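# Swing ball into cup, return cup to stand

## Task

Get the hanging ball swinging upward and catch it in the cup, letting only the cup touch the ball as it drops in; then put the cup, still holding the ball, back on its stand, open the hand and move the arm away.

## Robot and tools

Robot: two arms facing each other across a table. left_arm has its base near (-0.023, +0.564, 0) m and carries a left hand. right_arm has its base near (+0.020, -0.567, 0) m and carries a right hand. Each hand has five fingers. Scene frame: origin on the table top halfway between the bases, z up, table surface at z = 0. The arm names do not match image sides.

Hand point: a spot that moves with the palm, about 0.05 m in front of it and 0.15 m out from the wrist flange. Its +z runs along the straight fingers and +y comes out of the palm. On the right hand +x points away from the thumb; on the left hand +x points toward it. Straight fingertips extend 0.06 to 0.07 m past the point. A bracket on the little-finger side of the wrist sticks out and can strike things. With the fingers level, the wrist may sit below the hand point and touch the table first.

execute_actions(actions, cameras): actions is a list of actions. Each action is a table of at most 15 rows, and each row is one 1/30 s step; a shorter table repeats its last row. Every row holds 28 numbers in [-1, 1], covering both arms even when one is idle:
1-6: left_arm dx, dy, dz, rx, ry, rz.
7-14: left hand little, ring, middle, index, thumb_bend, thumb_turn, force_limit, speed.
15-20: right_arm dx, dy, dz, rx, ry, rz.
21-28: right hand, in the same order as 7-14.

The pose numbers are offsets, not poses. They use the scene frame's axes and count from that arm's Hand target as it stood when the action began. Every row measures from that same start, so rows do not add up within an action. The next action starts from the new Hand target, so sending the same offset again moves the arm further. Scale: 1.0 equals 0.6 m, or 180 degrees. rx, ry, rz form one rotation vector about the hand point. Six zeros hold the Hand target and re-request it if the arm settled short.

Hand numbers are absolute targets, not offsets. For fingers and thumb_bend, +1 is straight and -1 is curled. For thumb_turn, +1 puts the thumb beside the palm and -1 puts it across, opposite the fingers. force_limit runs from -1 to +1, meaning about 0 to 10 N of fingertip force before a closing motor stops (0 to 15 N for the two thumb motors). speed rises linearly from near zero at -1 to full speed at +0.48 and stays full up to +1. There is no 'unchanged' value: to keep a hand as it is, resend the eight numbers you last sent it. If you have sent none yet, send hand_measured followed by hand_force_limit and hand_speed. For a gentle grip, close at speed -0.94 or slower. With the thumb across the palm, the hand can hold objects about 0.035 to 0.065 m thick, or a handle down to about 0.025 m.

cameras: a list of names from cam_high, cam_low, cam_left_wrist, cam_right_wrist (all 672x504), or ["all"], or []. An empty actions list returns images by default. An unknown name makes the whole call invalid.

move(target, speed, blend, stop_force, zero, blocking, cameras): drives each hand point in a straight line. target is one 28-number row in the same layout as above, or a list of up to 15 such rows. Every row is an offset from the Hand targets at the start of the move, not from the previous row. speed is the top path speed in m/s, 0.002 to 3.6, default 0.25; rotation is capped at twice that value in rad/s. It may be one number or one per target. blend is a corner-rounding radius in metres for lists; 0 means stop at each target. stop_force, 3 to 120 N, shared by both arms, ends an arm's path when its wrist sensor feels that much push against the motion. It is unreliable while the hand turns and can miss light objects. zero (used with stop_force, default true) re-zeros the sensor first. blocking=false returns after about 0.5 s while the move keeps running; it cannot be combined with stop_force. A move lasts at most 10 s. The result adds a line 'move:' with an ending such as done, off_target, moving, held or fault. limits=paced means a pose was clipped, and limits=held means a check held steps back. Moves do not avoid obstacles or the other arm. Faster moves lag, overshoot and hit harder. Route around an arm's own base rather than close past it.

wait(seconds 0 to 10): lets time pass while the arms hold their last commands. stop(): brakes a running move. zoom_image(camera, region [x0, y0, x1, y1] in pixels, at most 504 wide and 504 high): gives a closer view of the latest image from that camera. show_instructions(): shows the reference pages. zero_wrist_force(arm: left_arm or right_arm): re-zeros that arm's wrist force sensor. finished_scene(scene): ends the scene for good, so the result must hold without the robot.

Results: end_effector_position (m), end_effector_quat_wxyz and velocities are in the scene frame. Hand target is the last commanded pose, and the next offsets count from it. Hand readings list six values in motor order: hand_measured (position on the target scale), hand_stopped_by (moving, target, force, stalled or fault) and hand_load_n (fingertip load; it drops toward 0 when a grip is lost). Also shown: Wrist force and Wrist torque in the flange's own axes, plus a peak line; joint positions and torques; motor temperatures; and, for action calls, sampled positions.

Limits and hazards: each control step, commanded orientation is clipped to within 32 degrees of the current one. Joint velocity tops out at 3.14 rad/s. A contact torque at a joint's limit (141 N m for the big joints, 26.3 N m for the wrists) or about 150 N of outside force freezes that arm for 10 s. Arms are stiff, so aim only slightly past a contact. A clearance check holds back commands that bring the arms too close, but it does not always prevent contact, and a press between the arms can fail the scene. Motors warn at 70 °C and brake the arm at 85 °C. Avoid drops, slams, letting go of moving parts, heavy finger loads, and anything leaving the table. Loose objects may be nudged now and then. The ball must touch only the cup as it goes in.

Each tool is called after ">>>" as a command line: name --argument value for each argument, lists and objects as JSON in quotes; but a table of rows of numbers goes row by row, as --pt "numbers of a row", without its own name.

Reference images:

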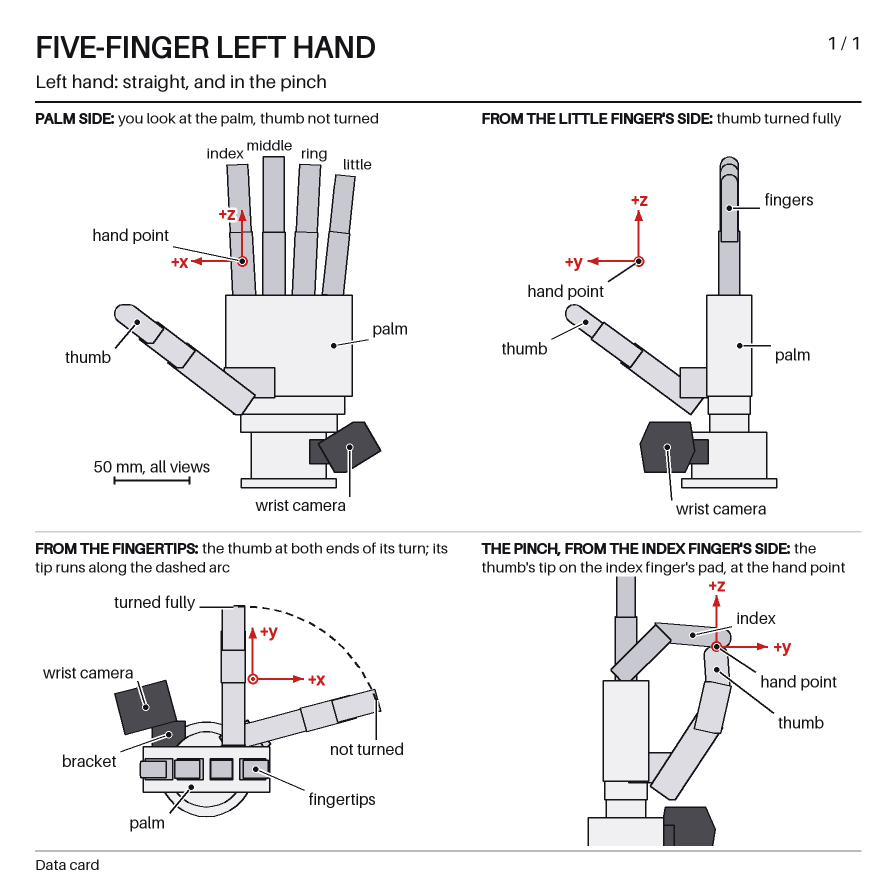

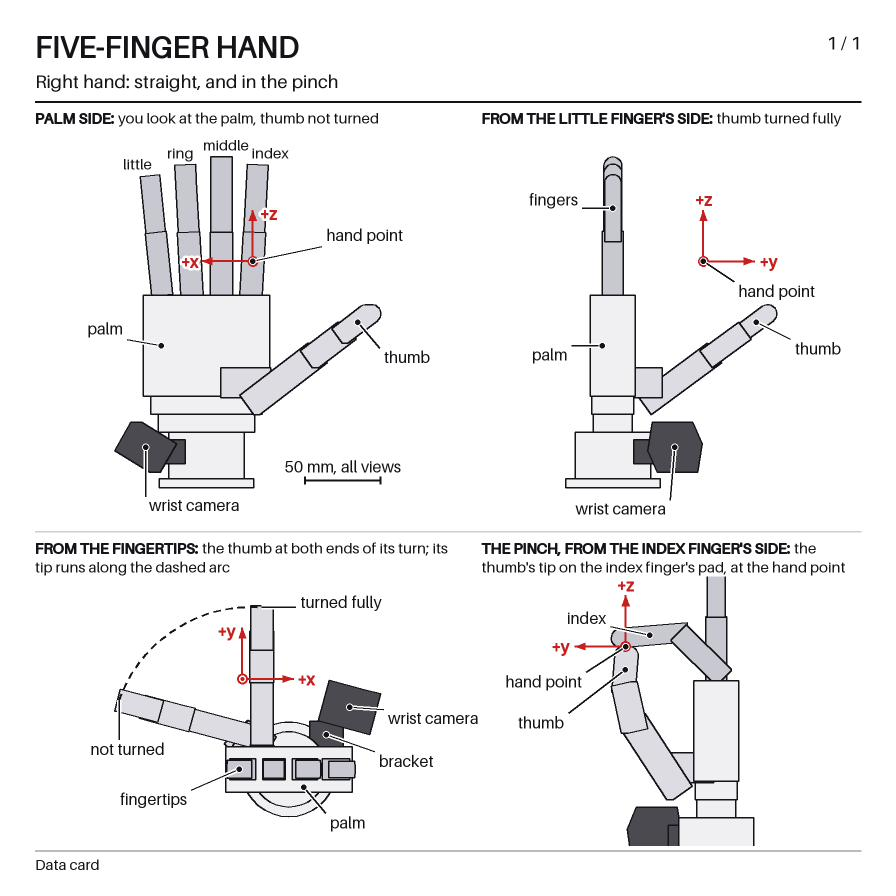

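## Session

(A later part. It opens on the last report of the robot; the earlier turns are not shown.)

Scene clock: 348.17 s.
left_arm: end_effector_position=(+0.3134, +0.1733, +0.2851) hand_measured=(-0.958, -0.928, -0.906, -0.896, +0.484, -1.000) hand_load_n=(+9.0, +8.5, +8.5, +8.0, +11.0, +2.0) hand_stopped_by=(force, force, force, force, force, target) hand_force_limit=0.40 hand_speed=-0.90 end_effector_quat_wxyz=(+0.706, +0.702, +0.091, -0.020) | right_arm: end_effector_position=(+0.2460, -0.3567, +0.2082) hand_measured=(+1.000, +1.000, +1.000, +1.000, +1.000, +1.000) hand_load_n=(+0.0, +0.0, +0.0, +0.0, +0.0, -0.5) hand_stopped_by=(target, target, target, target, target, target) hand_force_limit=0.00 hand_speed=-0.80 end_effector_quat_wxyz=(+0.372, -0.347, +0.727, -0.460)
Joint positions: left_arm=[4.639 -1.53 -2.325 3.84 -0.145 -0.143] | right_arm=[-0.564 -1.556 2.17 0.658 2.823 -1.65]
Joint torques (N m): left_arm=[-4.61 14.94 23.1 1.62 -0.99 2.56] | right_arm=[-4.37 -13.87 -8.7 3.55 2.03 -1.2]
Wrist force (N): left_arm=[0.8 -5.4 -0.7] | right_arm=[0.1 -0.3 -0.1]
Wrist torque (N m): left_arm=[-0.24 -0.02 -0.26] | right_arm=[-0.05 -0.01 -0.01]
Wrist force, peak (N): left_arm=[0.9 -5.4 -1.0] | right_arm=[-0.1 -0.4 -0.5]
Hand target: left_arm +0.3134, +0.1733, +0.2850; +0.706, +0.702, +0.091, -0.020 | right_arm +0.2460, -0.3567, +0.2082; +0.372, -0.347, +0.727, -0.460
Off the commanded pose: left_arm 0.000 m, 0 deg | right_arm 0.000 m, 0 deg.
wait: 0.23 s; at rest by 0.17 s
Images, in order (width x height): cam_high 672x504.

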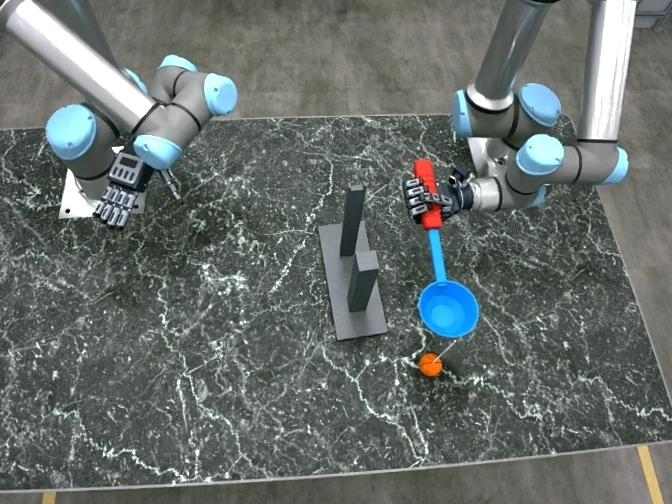

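>>> wait --seconds 0.1 --cameras '["cam_high"]'

>>> zoom_image --camera "cam_high" --region '[400, 330, 470, 400]'

>>> wait --seconds 0.115 --cameras '["cam_high"]'

>>> zoom_image --camera "cam_high" --region '[400, 330, 470, 400]'

>>> wait --seconds 0.115 --cameras '["cam_high"]'

>>> zoom_image --camera "cam_high" --region '[400, 330, 470, 400]'

>>> wait --seconds 0.115 --cameras '["cam_high"]'

>>> zoom_image --camera "cam_high" --region '[400, 330, 470, 400]'

>>> wait --seconds 0.115 --cameras '["cam_high"]'

>>> zoom_image --camera "cam_high" --region '[400, 330, 470, 400]'

>>> wait --seconds 0.115 --cameras '["cam_high"]'

>>> zoom_image --camera "cam_high" --region '[400, 330, 470, 400]'

>>> wait --seconds 0.115 --cameras '["cam_high"]'

>>> zoom_image --camera "cam_high" --region '[400, 330, 470, 400]'

>>> wait --seconds 0.115 --cameras '["cam_high"]'

>>> zoom_image --camera "cam_high" --region '[400, 330, 470, 400]'

Scene clock: 377.23 s.
left_arm: end_effector_position=(+0.3134, +0.1733, +0.2850) hand_measured=(-0.958, -0.928, -0.906, -0.896, +0.484, -1.000) hand_load_n=(+9.5, +9.0, +8.5, +7.5, +11.0, +2.0) hand_stopped_by=(force, force, force, force, force, target) hand_force_limit=0.40 hand_speed=-0.90 end_effector_quat_wxyz=(+0.706, +0.702, +0.091, -0.020) | right_arm: end_effector_position=(+0.2460, -0.3567, +0.2082) hand_measured=(+1.000, +1.000, +1.000, +1.000, +1.000, +1.000) hand_load_n=(+0.0, +0.0, +0.0, +0.0, +0.0, +0.0) hand_stopped_by=(target, target, target, target, target, target) hand_force_limit=0.00 hand_speed=-0.80 end_effector_quat_wxyz=(+0.372, -0.347, +0.727, -0.460)
Joint positions: left_arm=[4.639 -1.53 -2.325 3.84 -0.145 -0.143] | right_arm=[-0.564 -1.556 2.17 0.658 2.823 -1.65]
Joint torques (N m): left_arm=[6.09 4.43 11.85 1.83 1.38 2.41] | right_arm=[-5.2 -14.19 -7.92 3.74 2.04 -1.37]
Wrist force (N): left_arm=[0.7 -4.6 -1.1] | right_arm=[0.0 -0.4 0.0]
Wrist torque (N m): left_arm=[-0.21 -0.01 -0.28] | right_arm=[-0.05 -0.02 -0.01]
Wrist force, peak (N): left_arm=[1.0 -5.8 -1.0] | right_arm=[-0.3 -0.5 -0.6]
Hand target: left_arm +0.3134, +0.1733, +0.2850; +0.706, +0.702, +0.091, -0.020 | right_arm +0.2460, -0.3567, +0.2082; +0.372, -0.347, +0.727, -0.460
Off the commanded pose: left_arm 0.000 m, 0 deg | right_arm 0.000 m, 0 deg.
wait: 0.10 s; at rest from the start
Images, in order (width x height): cam_high 672x504.

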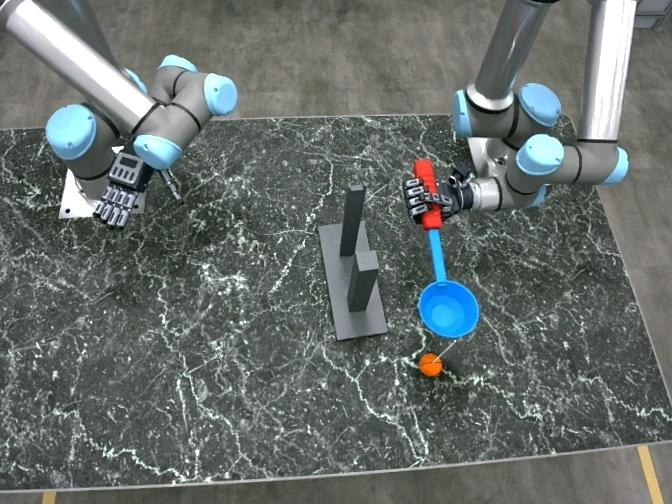

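Scaled by 7.200 from the camera's 672x504 image, which has a finer 960x720 frame.

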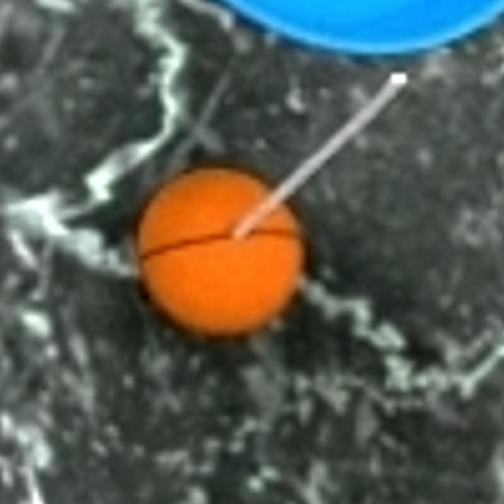

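Scene clock: 377.37 s.
left_arm: end_effector_position=(+0.3134, +0.1733, +0.2850) hand_measured=(-0.958, -0.928, -0.906, -0.896, +0.484, -1.000) hand_load_n=(+9.5, +9.0, +9.0, +7.5, +11.0, +2.0) hand_stopped_by=(force, force, force, force, force, target) hand_force_limit=0.40 hand_speed=-0.90 end_effector_quat_wxyz=(+0.706, +0.702, +0.091, -0.020) | right_arm: end_effector_position=(+0.2460, -0.3567, +0.2082) hand_measured=(+1.000, +1.000, +1.000, +1.000, +1.000, +1.000) hand_load_n=(+0.0, -0.5, +0.0, +0.0, +0.0, -0.5) hand_stopped_by=(target, target, target, target, target, target) hand_force_limit=0.00 hand_speed=-0.80 end_effector_quat_wxyz=(+0.372, -0.347, +0.727, -0.460)
Joint positions: left_arm=[4.639 -1.53 -2.325 3.84 -0.145 -0.143] | right_arm=[-0.564 -1.556 2.17 0.658 2.823 -1.65]
Joint torques (N m): left_arm=[5.75 5.71 11.72 1.68 1.33 2.27] | right_arm=[-5.28 -14.09 -8.08 3.77 2.08 -1.36]
Wrist force (N): left_arm=[0.6 -3.4 -1.2] | right_arm=[-0.2 -0.4 0.0]
Wrist torque (N m): left_arm=[-0.16 -0.02 -0.29] | right_arm=[-0.04 0.02 -0.02]
Wrist force, peak (N): left_arm=[0.8 -5.2 -0.8] | right_arm=[-0.1 -0.4 0.0]
Hand target: left_arm +0.3134, +0.1733, +0.2850; +0.706, +0.702, +0.091, -0.020 | right_arm +0.2460, -0.3567, +0.2082; +0.372, -0.347, +0.727, -0.460
Off the commanded pose: left_arm 0.000 m, 0 deg | right_arm 0.000 m, 0 deg.
wait: 0.13 s; no rest
Images, in order (width x height): cam_high 672x504.

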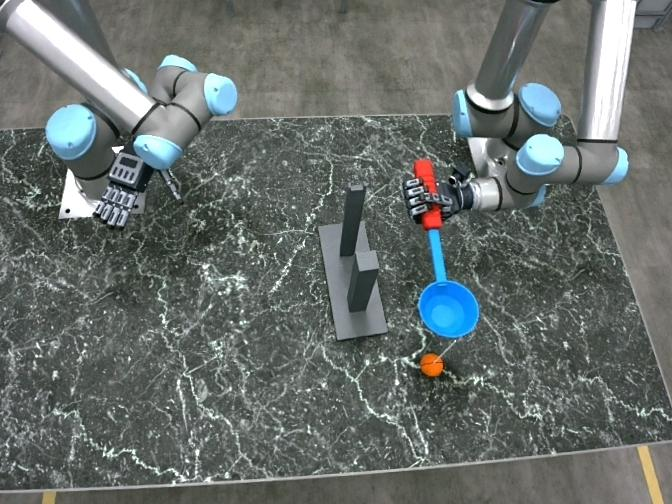

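Scaled by 7.200 from the camera's 672x504 image, which has a finer 960x720 frame.

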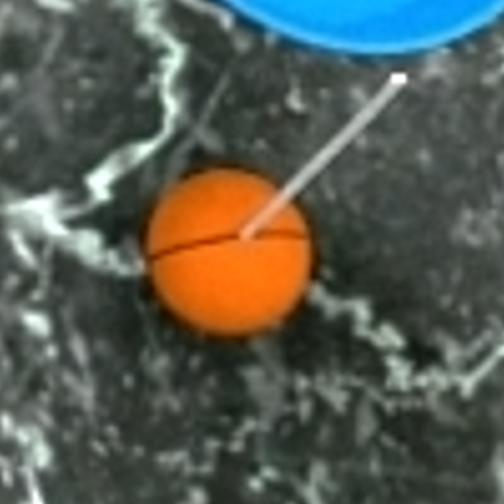

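Scene clock: 377.50 s.
left_arm: end_effector_position=(+0.3134, +0.1733, +0.2850) hand_measured=(-0.958, -0.928, -0.906, -0.896, +0.484, -1.000) hand_load_n=(+9.5, +8.5, +8.5, +8.0, +10.5, +2.0) hand_stopped_by=(force, force, force, force, force, target) hand_force_limit=0.40 hand_speed=-0.90 end_effector_quat_wxyz=(+0.706, +0.702, +0.091, -0.020) | right_arm: end_effector_position=(+0.2460, -0.3567, +0.2082) hand_measured=(+1.000, +1.000, +1.000, +1.000, +1.000, +1.000) hand_load_n=(+0.0, +0.0, -0.5, +0.0, +0.0, -0.5) hand_stopped_by=(target, target, target, target, target, target) hand_force_limit=0.00 hand_speed=-0.80 end_effector_quat_wxyz=(+0.372, -0.347, +0.727, -0.460)
Joint positions: left_arm=[4.639 -1.53 -2.325 3.84 -0.145 -0.143] | right_arm=[-0.564 -1.556 2.17 0.658 2.823 -1.65]
Joint torques (N m): left_arm=[6.25 5.02 11.64 1.8 1.41 2.17] | right_arm=[-5.19 -13.96 -8.01 3.64 2.06 -1.37]
Wrist force (N): left_arm=[0.6 -5.6 -0.7] | right_arm=[0.0 0.1 0.1]
Wrist torque (N m): left_arm=[-0.27 0.01 -0.28] | right_arm=[0.01 0.00 0.01]
Wrist force, peak (N): left_arm=[0.6 -5.6 -0.7] | right_arm=[-0.2 -0.2 -0.4]
Hand target: left_arm +0.3134, +0.1733, +0.2850; +0.706, +0.702, +0.091, -0.020 | right_arm +0.2460, -0.3567, +0.2082; +0.372, -0.347, +0.727, -0.460
Off the commanded pose: left_arm 0.000 m, 0 deg | right_arm 0.000 m, 0 deg.
wait: 0.13 s; no rest
Images, in order (width x height): cam_high 672x504.

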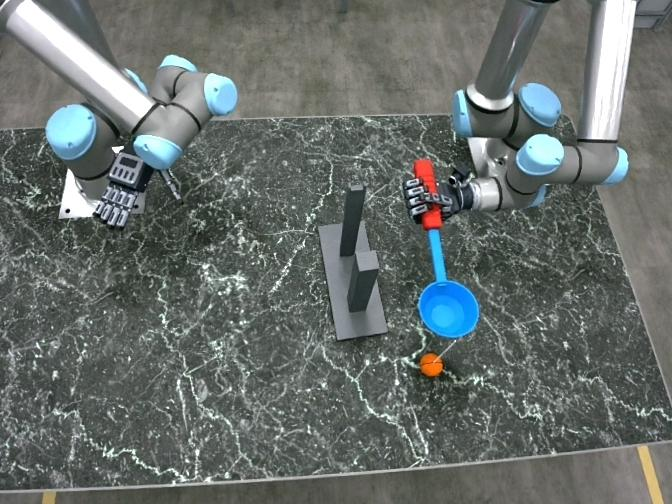

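Scaled by 7.200 from the camera's 672x504 image, which has a finer 960x720 frame.

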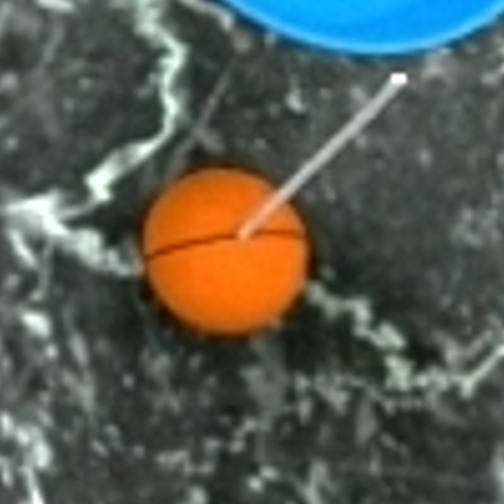

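Scene clock: 377.63 s.
left_arm: end_effector_position=(+0.3134, +0.1733, +0.2850) hand_measured=(-0.958, -0.928, -0.906, -0.896, +0.484, -1.000) hand_load_n=(+9.5, +8.5, +9.0, +7.5, +10.5, +2.0) hand_stopped_by=(force, force, force, force, force, target) hand_force_limit=0.40 hand_speed=-0.90 end_effector_quat_wxyz=(+0.706, +0.702, +0.091, -0.020) | right_arm: end_effector_position=(+0.2460, -0.3567, +0.2082) hand_measured=(+1.000, +1.000, +1.000, +1.000, +1.000, +1.000) hand_load_n=(+0.0, +0.0, +0.0, +0.0, +0.0, -0.5) hand_stopped_by=(target, target, target, target, target, target) hand_force_limit=0.00 hand_speed=-0.80 end_effector_quat_wxyz=(+0.372, -0.347, +0.727, -0.460)
Joint positions: left_arm=[4.639 -1.53 -2.325 3.84 -0.145 -0.143] | right_arm=[-0.564 -1.556 2.17 0.658 2.823 -1.65]
Joint torques (N m): left_arm=[6.17 4.3 11.71 1.63 1.31 2.45] | right_arm=[-5.01 -14.25 -8.02 3.72 1.98 -1.28]
Wrist force (N): left_arm=[0.8 -4.4 -1.0] | right_arm=[-0.3 -0.3 -0.3]
Wrist torque (N m): left_arm=[-0.21 -0.04 -0.27] | right_arm=[-0.02 0.05 -0.02]
Wrist force, peak (N): left_arm=[0.9 -5.3 -0.9] | right_arm=[-0.3 -0.3 -0.3]
Hand target: left_arm +0.3134, +0.1733, +0.2850; +0.706, +0.702, +0.091, -0.020 | right_arm +0.2460, -0.3567, +0.2082; +0.372, -0.347, +0.727, -0.460
Off the commanded pose: left_arm 0.000 m, 0 deg | right_arm 0.000 m, 0 deg.
wait: 0.13 s; no rest
Images, in order (width x height): cam_high 672x504.

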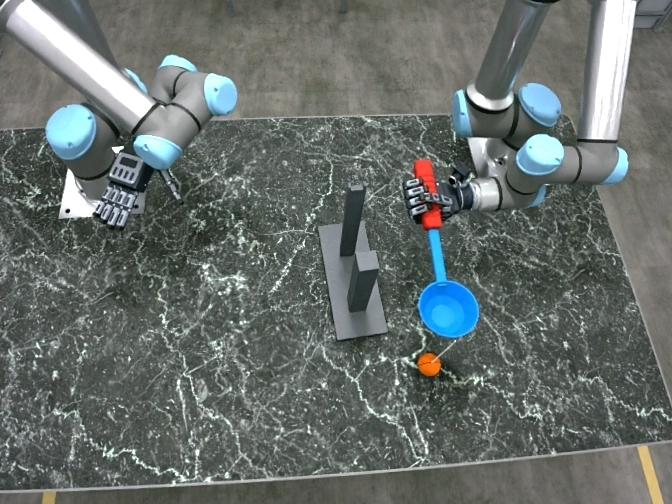

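Scaled by 7.200 from the camera's 672x504 image, which has a finer 960x720 frame.

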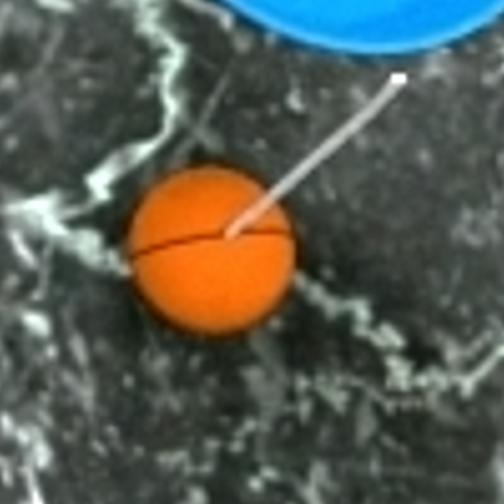

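Scene clock: 377.77 s.
left_arm: end_effector_position=(+0.3134, +0.1733, +0.2850) hand_measured=(-0.958, -0.928, -0.906, -0.896, +0.484, -1.000) hand_load_n=(+9.5, +8.5, +8.5, +7.5, +10.5, +2.0) hand_stopped_by=(force, force, force, force, force, target) hand_force_limit=0.40 hand_speed=-0.90 end_effector_quat_wxyz=(+0.706, +0.702, +0.091, -0.020) | right_arm: end_effector_position=(+0.2460, -0.3567, +0.2082) hand_measured=(+1.000, +1.000, +1.000, +1.000, +1.000, +1.000) hand_load_n=(+0.0, +0.0, +0.0, +0.0, +0.0, -0.5) hand_stopped_by=(target, target, target, target, target, target) hand_force_limit=0.00 hand_speed=-0.80 end_effector_quat_wxyz=(+0.372, -0.347, +0.727, -0.460)
Joint positions: left_arm=[4.639 -1.53 -2.325 3.84 -0.145 -0.143] | right_arm=[-0.564 -1.556 2.17 0.658 2.823 -1.65]
Joint torques (N m): left_arm=[6.78 4.99 11.63 1.69 1.48 2.34] | right_arm=[-5.09 -14.27 -8 3.57 1.97 -1.4]
Wrist force (N): left_arm=[0.3 -3.5 -1.2] | right_arm=[-0.2 -0.3 -0.2]
Wrist torque (N m): left_arm=[-0.16 0.02 -0.30] | right_arm=[-0.03 0.02 -0.01]
Wrist force, peak (N): left_arm=[0.9 -5.5 -0.8] | right_arm=[0.0 -0.6 -0.1]
Hand target: left_arm +0.3134, +0.1733, +0.2850; +0.706, +0.702, +0.091, -0.020 | right_arm +0.2460, -0.3567, +0.2082; +0.372, -0.347, +0.727, -0.460
Off the commanded pose: left_arm 0.000 m, 0 deg | right_arm 0.000 m, 0 deg.
wait: 0.13 s; no rest
Images, in order (width x height): cam_high 672x504.

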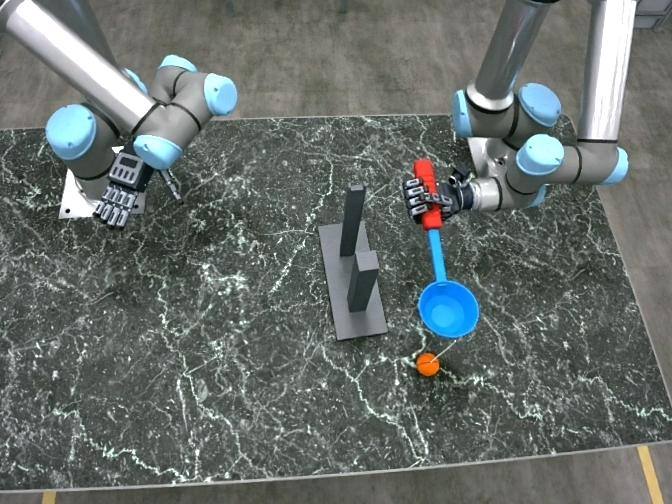

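Scaled by 7.200 from the camera's 672x504 image, which has a finer 960x720 frame.

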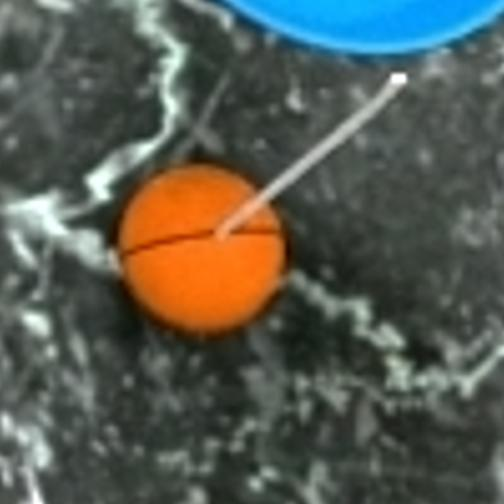

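Scene clock: 377.90 s.
left_arm: end_effector_position=(+0.3134, +0.1733, +0.2850) hand_measured=(-0.958, -0.928, -0.906, -0.896, +0.484, -1.000) hand_load_n=(+9.0, +8.5, +8.5, +7.5, +11.0, +2.0) hand_stopped_by=(force, force, force, force, force, target) hand_force_limit=0.40 hand_speed=-0.90 end_effector_quat_wxyz=(+0.706, +0.702, +0.091, -0.020) | right_arm: end_effector_position=(+0.2460, -0.3567, +0.2082) hand_measured=(+1.000, +1.000, +1.000, +1.000, +1.000, +1.000) hand_load_n=(+0.0, +0.0, -0.5, +0.0, +0.0, -0.5) hand_stopped_by=(target, target, target, target, target, target) hand_force_limit=0.00 hand_speed=-0.80 end_effector_quat_wxyz=(+0.372, -0.347, +0.727, -0.460)
Joint positions: left_arm=[4.639 -1.53 -2.325 3.84 -0.145 -0.143] | right_arm=[-0.564 -1.556 2.17 0.658 2.823 -1.65]
Joint torques (N m): left_arm=[5.98 3.8 11.18 1.71 1.26 2.53] | right_arm=[-4.92 -14.1 -8.63 3.79 1.98 -1.4]
Wrist force (N): left_arm=[0.7 -5.3 -0.8] | right_arm=[0.1 -0.2 -0.1]
Wrist torque (N m): left_arm=[-0.22 0.00 -0.28] | right_arm=[-0.03 -0.01 0.00]
Wrist force, peak (N): left_arm=[0.7 -5.4 -0.8] | right_arm=[-0.4 -0.2 -0.1]
Hand target: left_arm +0.3134, +0.1733, +0.2850; +0.706, +0.702, +0.091, -0.020 | right_arm +0.2460, -0.3567, +0.2082; +0.372, -0.347, +0.727, -0.460
Off the commanded pose: left_arm 0.000 m, 0 deg | right_arm 0.000 m, 0 deg.
wait: 0.13 s; no rest
Images, in order (width x height): cam_high 672x504.

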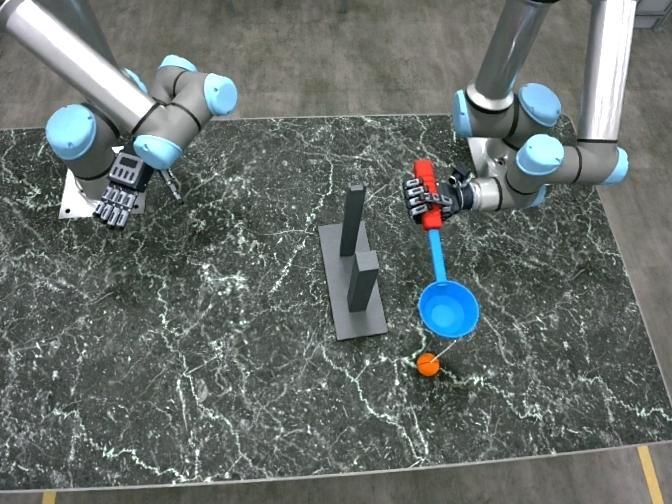

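Scaled by 7.200 from the camera's 672x504 image, which has a finer 960x720 frame.

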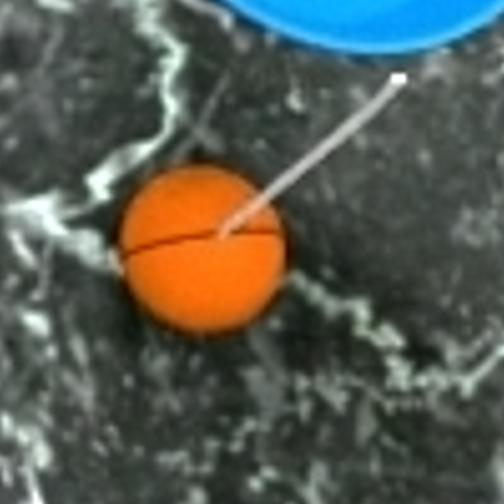

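Scene clock: 378.03 s.
left_arm: end_effector_position=(+0.3134, +0.1733, +0.2850) hand_measured=(-0.958, -0.928, -0.906, -0.896, +0.484, -1.000) hand_load_n=(+9.0, +8.5, +8.5, +7.5, +11.0, +2.0) hand_stopped_by=(force, force, force, force, force, target) hand_force_limit=0.40 hand_speed=-0.90 end_effector_quat_wxyz=(+0.706, +0.702, +0.091, -0.020) | right_arm: end_effector_position=(+0.2460, -0.3567, +0.2082) hand_measured=(+1.000, +1.000, +1.000, +1.000, +1.000, +1.000) hand_load_n=(+0.0, +0.0, +0.0, +0.0, +0.0, -0.5) hand_stopped_by=(target, target, target, target, target, target) hand_force_limit=0.00 hand_speed=-0.80 end_effector_quat_wxyz=(+0.372, -0.347, +0.727, -0.460)
Joint positions: left_arm=[4.639 -1.53 -2.325 3.84 -0.145 -0.143] | right_arm=[-0.564 -1.556 2.17 0.658 2.823 -1.65]
Joint torques (N m): left_arm=[5.54 4.69 11.38 1.35 1.41 2.4] | right_arm=[-4.89 -14.36 -8.16 3.65 2.04 -1.35]
Wrist force (N): left_arm=[0.6 -4.2 -1.0] | right_arm=[0.0 -0.4 -0.3]
Wrist torque (N m): left_arm=[-0.20 -0.01 -0.28] | right_arm=[-0.04 -0.01 -0.01]
Wrist force, peak (N): left_arm=[0.9 -5.4 -0.8] | right_arm=[0.0 -0.4 -0.3]
Hand target: left_arm +0.3134, +0.1733, +0.2850; +0.706, +0.702, +0.091, -0.020 | right_arm +0.2460, -0.3567, +0.2082; +0.372, -0.347, +0.727, -0.460
Off the commanded pose: left_arm 0.000 m, 0 deg | right_arm 0.000 m, 0 deg.
wait: 0.13 s; no rest
Images, in order (width x height): cam_high 672x504.

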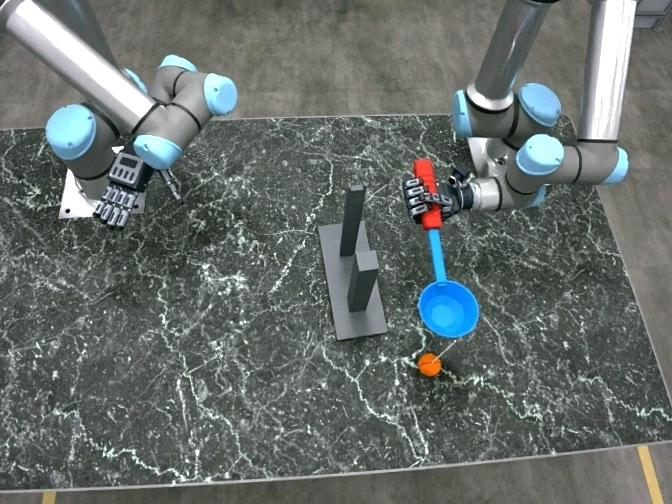

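Scaled by 7.200 from the camera's 672x504 image, which has a finer 960x720 frame.

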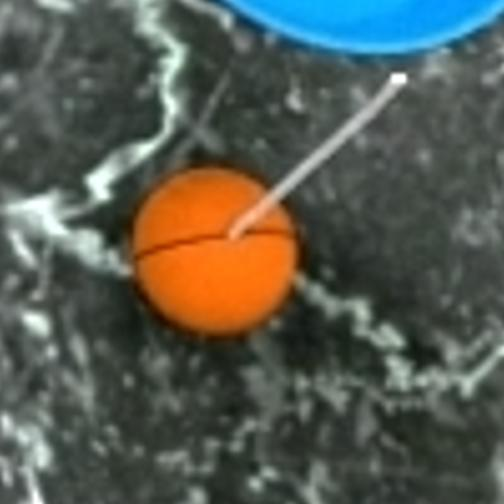

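Scene clock: 378.17 s.
left_arm: end_effector_position=(+0.3134, +0.1733, +0.2850) hand_measured=(-0.958, -0.928, -0.906, -0.896, +0.484, -1.000) hand_load_n=(+9.0, +8.5, +8.5, +7.5, +10.5, +2.0) hand_stopped_by=(force, force, force, force, force, target) hand_force_limit=0.40 hand_speed=-0.90 end_effector_quat_wxyz=(+0.706, +0.702, +0.091, -0.020) | right_arm: end_effector_position=(+0.2460, -0.3567, +0.2082) hand_measured=(+1.000, +1.000, +1.000, +1.000, +1.000, +1.000) hand_load_n=(+0.0, +0.0, +0.0, +0.0, +0.0, -0.5) hand_stopped_by=(target, target, target, target, target, target) hand_force_limit=0.00 hand_speed=-0.80 end_effector_quat_wxyz=(+0.372, -0.347, +0.727, -0.460)
Joint positions: left_arm=[4.639 -1.53 -2.325 3.84 -0.145 -0.143] | right_arm=[-0.564 -1.556 2.17 0.658 2.823 -1.65]
Joint torques (N m): left_arm=[5.5 4.48 9.5 1.74 1.51 2.29] | right_arm=[-5.28 -14.05 -8.28 3.65 2.09 -1.38]
Wrist force (N): left_arm=[0.8 -3.7 -1.2] | right_arm=[-0.1 -0.5 -0.1]
Wrist torque (N m): left_arm=[-0.18 -0.04 -0.27] | right_arm=[-0.06 0.01 -0.01]
Wrist force, peak (N): left_arm=[1.1 -5.5 -0.6] | right_arm=[-0.1 -0.5 -0.1]
Hand target: left_arm +0.3134, +0.1733, +0.2850; +0.706, +0.702, +0.091, -0.020 | right_arm +0.2460, -0.3567, +0.2082; +0.372, -0.347, +0.727, -0.460
Off the commanded pose: left_arm 0.000 m, 0 deg | right_arm 0.000 m, 0 deg.
wait: 0.13 s; no rest
Images, in order (width x height): cam_high 672x504.

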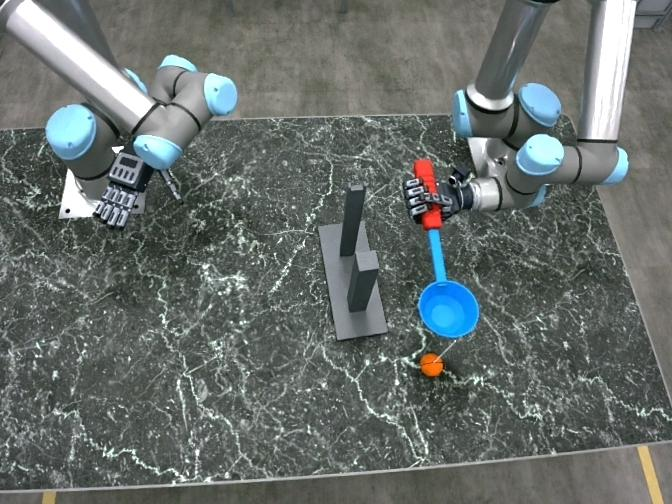

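Scaled by 7.200 from the camera's 672x504 image, which has a finer 960x720 frame.

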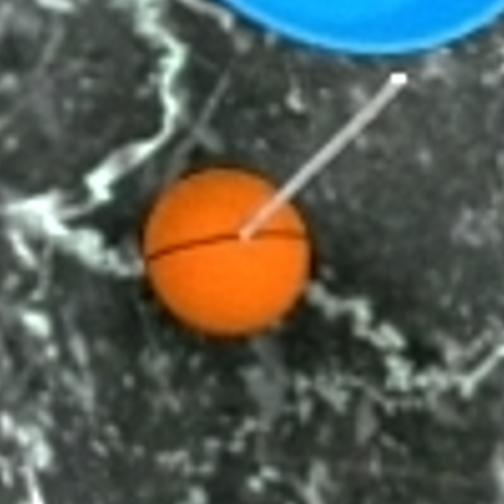

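>>> move --target '[0, 0, -0.02, 0, 0, 0, -0.996, -0.996, -0.996, -0.996, -0.98, -1, 0.4, -0.9, 0, 0, 0, 0, 0, 0, 1, 1, 1, 1, 1, 1, 0, -0.8]' --speed 0.01

>>> wait --seconds 1.2

>>> move --target '[0, 0, 0.005, 0, 0, 0, -0.996, -0.996, -0.996, -0.996, -0.98, -1, 0.4, -0.9, 0, 0, 0, 0, 0, 0, 1, 1, 1, 1, 1, 1, 0, -0.8]' --speed 0.003 --cameras '["cam_high"]'

>>> zoom_image --camera "cam_high" --region '[400, 330, 470, 400]'

>>> wait --seconds 0.4 --cameras '["cam_high"]'

>>> zoom_image --camera "cam_high" --region '[400, 330, 470, 400]'

Scene clock: 400.30 s.
left_arm: end_effector_position=(+0.3134, +0.1733, +0.2729) hand_measured=(-0.958, -0.928, -0.906, -0.896, +0.484, -1.000) hand_load_n=(+9.0, +8.5, +8.5, +7.5, +10.5, +2.0) hand_stopped_by=(force, force, force, force, force, target) hand_force_limit=0.40 hand_speed=-0.90 end_effector_quat_wxyz=(+0.706, +0.702, +0.091, -0.020) | right_arm: end_effector_position=(+0.2460, -0.3567, +0.2082) hand_measured=(+1.000, +1.000, +1.000, +1.000, +1.000, +1.000) hand_load_n=(+0.0, -0.5, +0.0, +0.0, +0.0, -0.5) hand_stopped_by=(target, target, target, target, target, target) hand_force_limit=0.00 hand_speed=-0.80 end_effector_quat_wxyz=(+0.372, -0.347, +0.727, -0.460)
Joint positions: left_arm=[4.639 -1.556 -2.341 3.882 -0.145 -0.143] | right_arm=[-0.564 -1.556 2.17 0.658 2.823 -1.65]
Joint torques (N m): left_arm=[4.75 24.7 9.38 1.06 1.17 -1.49] | right_arm=[-5.97 -14.42 -7.68 3.72 2.03 -1.44]
Wrist force (N): left_arm=[0.7 -4.8 -0.9] | right_arm=[0.1 -0.1 0.0]
Wrist torque (N m): left_arm=[-0.20 -0.02 -0.13] | right_arm=[-0.01 -0.02 0.00]
Wrist force, peak (N): left_arm=[0.8 -5.8 -0.7] | right_arm=[-0.2 -0.6 -0.5]
Hand target: left_arm +0.3134, +0.1733, +0.2730; +0.706, +0.702, +0.091, -0.020 | right_arm +0.2460, -0.3567, +0.2082; +0.372, -0.347, +0.727, -0.460
Off the commanded pose: left_arm 0.000 m, 0 deg | right_arm 0.000 m, 0 deg.
move: done

Scene clock: 401.50 s.
left_arm: end_effector_position=(+0.3134, +0.1733, +0.2730) hand_measured=(-0.958, -0.928, -0.906, -0.896, +0.484, -1.000) hand_load_n=(+9.0, +8.5, +9.0, +7.5, +10.5, +2.0) hand_stopped_by=(force, force, force, force, force, target) hand_force_limit=0.40 hand_speed=-0.90 end_effector_quat_wxyz=(+0.706, +0.702, +0.091, -0.020) | right_arm: end_effector_position=(+0.2460, -0.3567, +0.2082) hand_measured=(+1.000, +1.000, +1.000, +1.000, +1.000, +1.000) hand_load_n=(+0.0, +0.0, +0.0, +0.0, +0.0, +0.0) hand_stopped_by=(target, target, target, target, target, target) hand_force_limit=0.00 hand_speed=-0.80 end_effector_quat_wxyz=(+0.372, -0.347, +0.727, -0.460)
Joint positions: left_arm=[4.639 -1.556 -2.341 3.882 -0.145 -0.143] | right_arm=[-0.564 -1.556 2.17 0.658 2.823 -1.65]
Joint torques (N m): left_arm=[-2.62 29.31 23.53 -0.72 -0.48 -1.16] | right_arm=[-5.56 -14.34 -7.78 3.67 2.14 -1.51]
Wrist force (N): left_arm=[0.9 -4.9 -0.7] | right_arm=[-0.1 -0.3 -0.3]
Wrist torque (N m): left_arm=[-0.20 -0.03 -0.12] | right_arm=[-0.02 0.02 -0.02]
Wrist force, peak (N): left_arm=[0.6 -5.2 -0.5] | right_arm=[0.1 -0.4 -0.5]
Hand target: left_arm +0.3134, +0.1733, +0.2730; +0.706, +0.702, +0.091, -0.020 | right_arm +0.2460, -0.3567, +0.2082; +0.372, -0.347, +0.727, -0.460
Off the commanded pose: left_arm 0.000 m, 0 deg | right_arm 0.000 m, 0 deg.
wait: 1.20 s; at rest by 0.17 s

Scene clock: 402.73 s.
left_arm: end_effector_position=(+0.3134, +0.1733, +0.2760) hand_measured=(-0.958, -0.928, -0.906, -0.896, +0.484, -1.000) hand_load_n=(+9.0, +8.5, +8.5, +7.5, +10.5, +2.0) hand_stopped_by=(force, force, force, force, force, target) hand_force_limit=0.40 hand_speed=-0.90 end_effector_quat_wxyz=(+0.706, +0.702, +0.091, -0.020) | right_arm: end_effector_position=(+0.2460, -0.3567, +0.2082) hand_measured=(+1.000, +1.000, +1.000, +1.000, +1.000, +1.000) hand_load_n=(+0.0, +0.0, +0.0, +0.0, +0.0, -0.5) hand_stopped_by=(target, target, target, target, target, target) hand_force_limit=0.00 hand_speed=-0.80 end_effector_quat_wxyz=(+0.372, -0.347, +0.727, -0.460)
Joint positions: left_arm=[4.639 -1.549 -2.337 3.871 -0.145 -0.143] | right_arm=[-0.564 -1.556 2.17 0.658 2.823 -1.65]
Joint torques (N m): left_arm=[-6.85 25.66 27.67 -0.31 -0.99 0.6] | right_arm=[-5.72 -14.76 -7.54 3.61 2.07 -1.46]
Wrist force (N): left_arm=[0.6 -3.6 -1.1] | right_arm=[0.0 -0.2 -0.3]
Wrist torque (N m): left_arm=[-0.19 -0.01 -0.21] | right_arm=[0.01 0.00 0.00]
Wrist force, peak (N): left_arm=[0.7 -5.4 -0.8] | right_arm=[-0.4 -0.5 -0.2]
Hand target: left_arm +0.3134, +0.1733, +0.2760; +0.706, +0.702, +0.091, -0.020 | right_arm +0.2460, -0.3567, +0.2082; +0.372, -0.347, +0.727, -0.460
Off the commanded pose: left_arm 0.000 m, 0 deg | right_arm 0.000 m, 0 deg.
move: done
Images, in order (width x height): cam_high 672x504.

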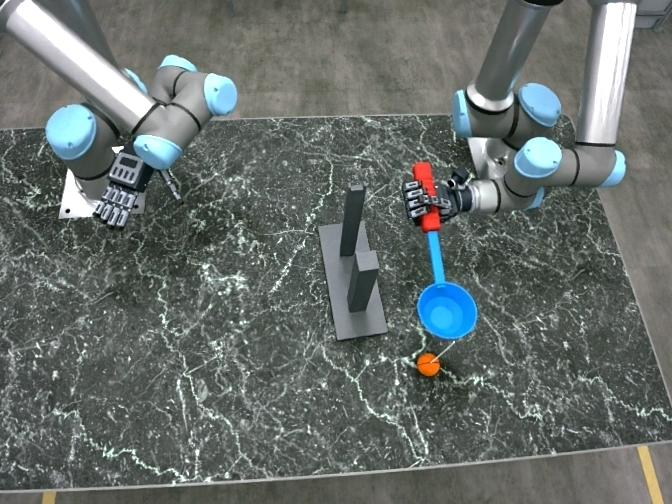

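Scaled by 7.200 from the camera's 672x504 image, which has a finer 960x720 frame.

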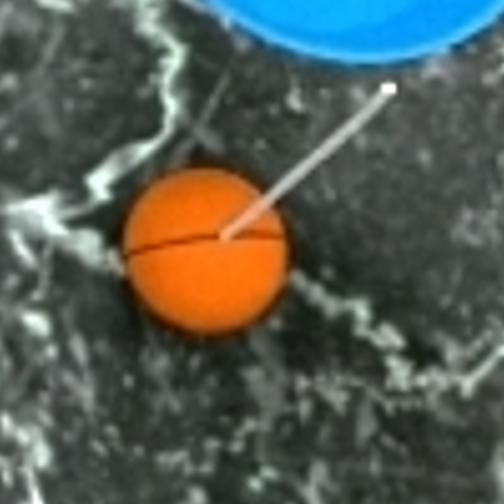

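Scene clock: 403.13 s.
left_arm: end_effector_position=(+0.3134, +0.1733, +0.2760) hand_measured=(-0.958, -0.928, -0.906, -0.896, +0.484, -1.000) hand_load_n=(+9.0, +8.5, +8.5, +7.5, +11.0, +2.0) hand_stopped_by=(force, force, force, force, force, target) hand_force_limit=0.40 hand_speed=-0.90 end_effector_quat_wxyz=(+0.706, +0.702, +0.091, -0.020) | right_arm: end_effector_position=(+0.2460, -0.3567, +0.2082) hand_measured=(+1.000, +1.000, +1.000, +1.000, +1.000, +1.000) hand_load_n=(+0.0, +0.0, +0.0, +0.0, +0.0, +0.0) hand_stopped_by=(target, target, target, target, target, target) hand_force_limit=0.00 hand_speed=-0.80 end_effector_quat_wxyz=(+0.372, -0.347, +0.727, -0.460)
Joint positions: left_arm=[4.639 -1.549 -2.337 3.871 -0.145 -0.143] | right_arm=[-0.564 -1.556 2.17 0.658 2.823 -1.65]
Joint torques (N m): left_arm=[-6.05 16.92 23.46 1.2 -1.19 2.53] | right_arm=[-5.53 -14.71 -7.5 3.68 2.02 -1.46]
Wrist force (N): left_arm=[0.5 -3.3 -1.0] | right_arm=[-0.1 -0.2 -0.1]
Wrist torque (N m): left_arm=[-0.17 0.00 -0.23] | right_arm=[-0.01 0.01 -0.01]
Wrist force, peak (N): left_arm=[0.6 -5.4 -0.8] | right_arm=[-0.4 -0.4 -0.1]
Hand target: left_arm +0.3134, +0.1733, +0.2760; +0.706, +0.702, +0.091, -0.020 | right_arm +0.2460, -0.3567, +0.2082; +0.372, -0.347, +0.727, -0.460
Off the commanded pose: left_arm 0.000 m, 0 deg | right_arm 0.000 m, 0 deg.
wait: 0.40 s; at rest by 0.17 s
Images, in order (width x height): cam_high 672x504.

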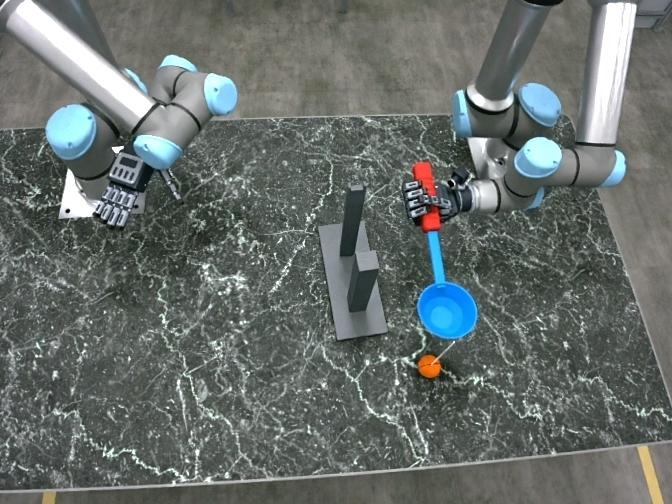

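Scaled by 7.200 from the camera's 672x504 image, which has a finer 960x720 frame.

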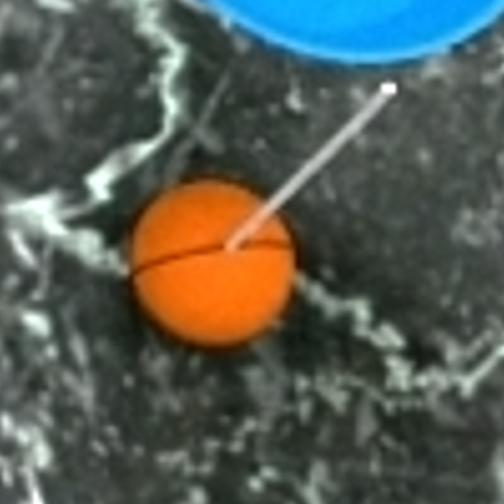

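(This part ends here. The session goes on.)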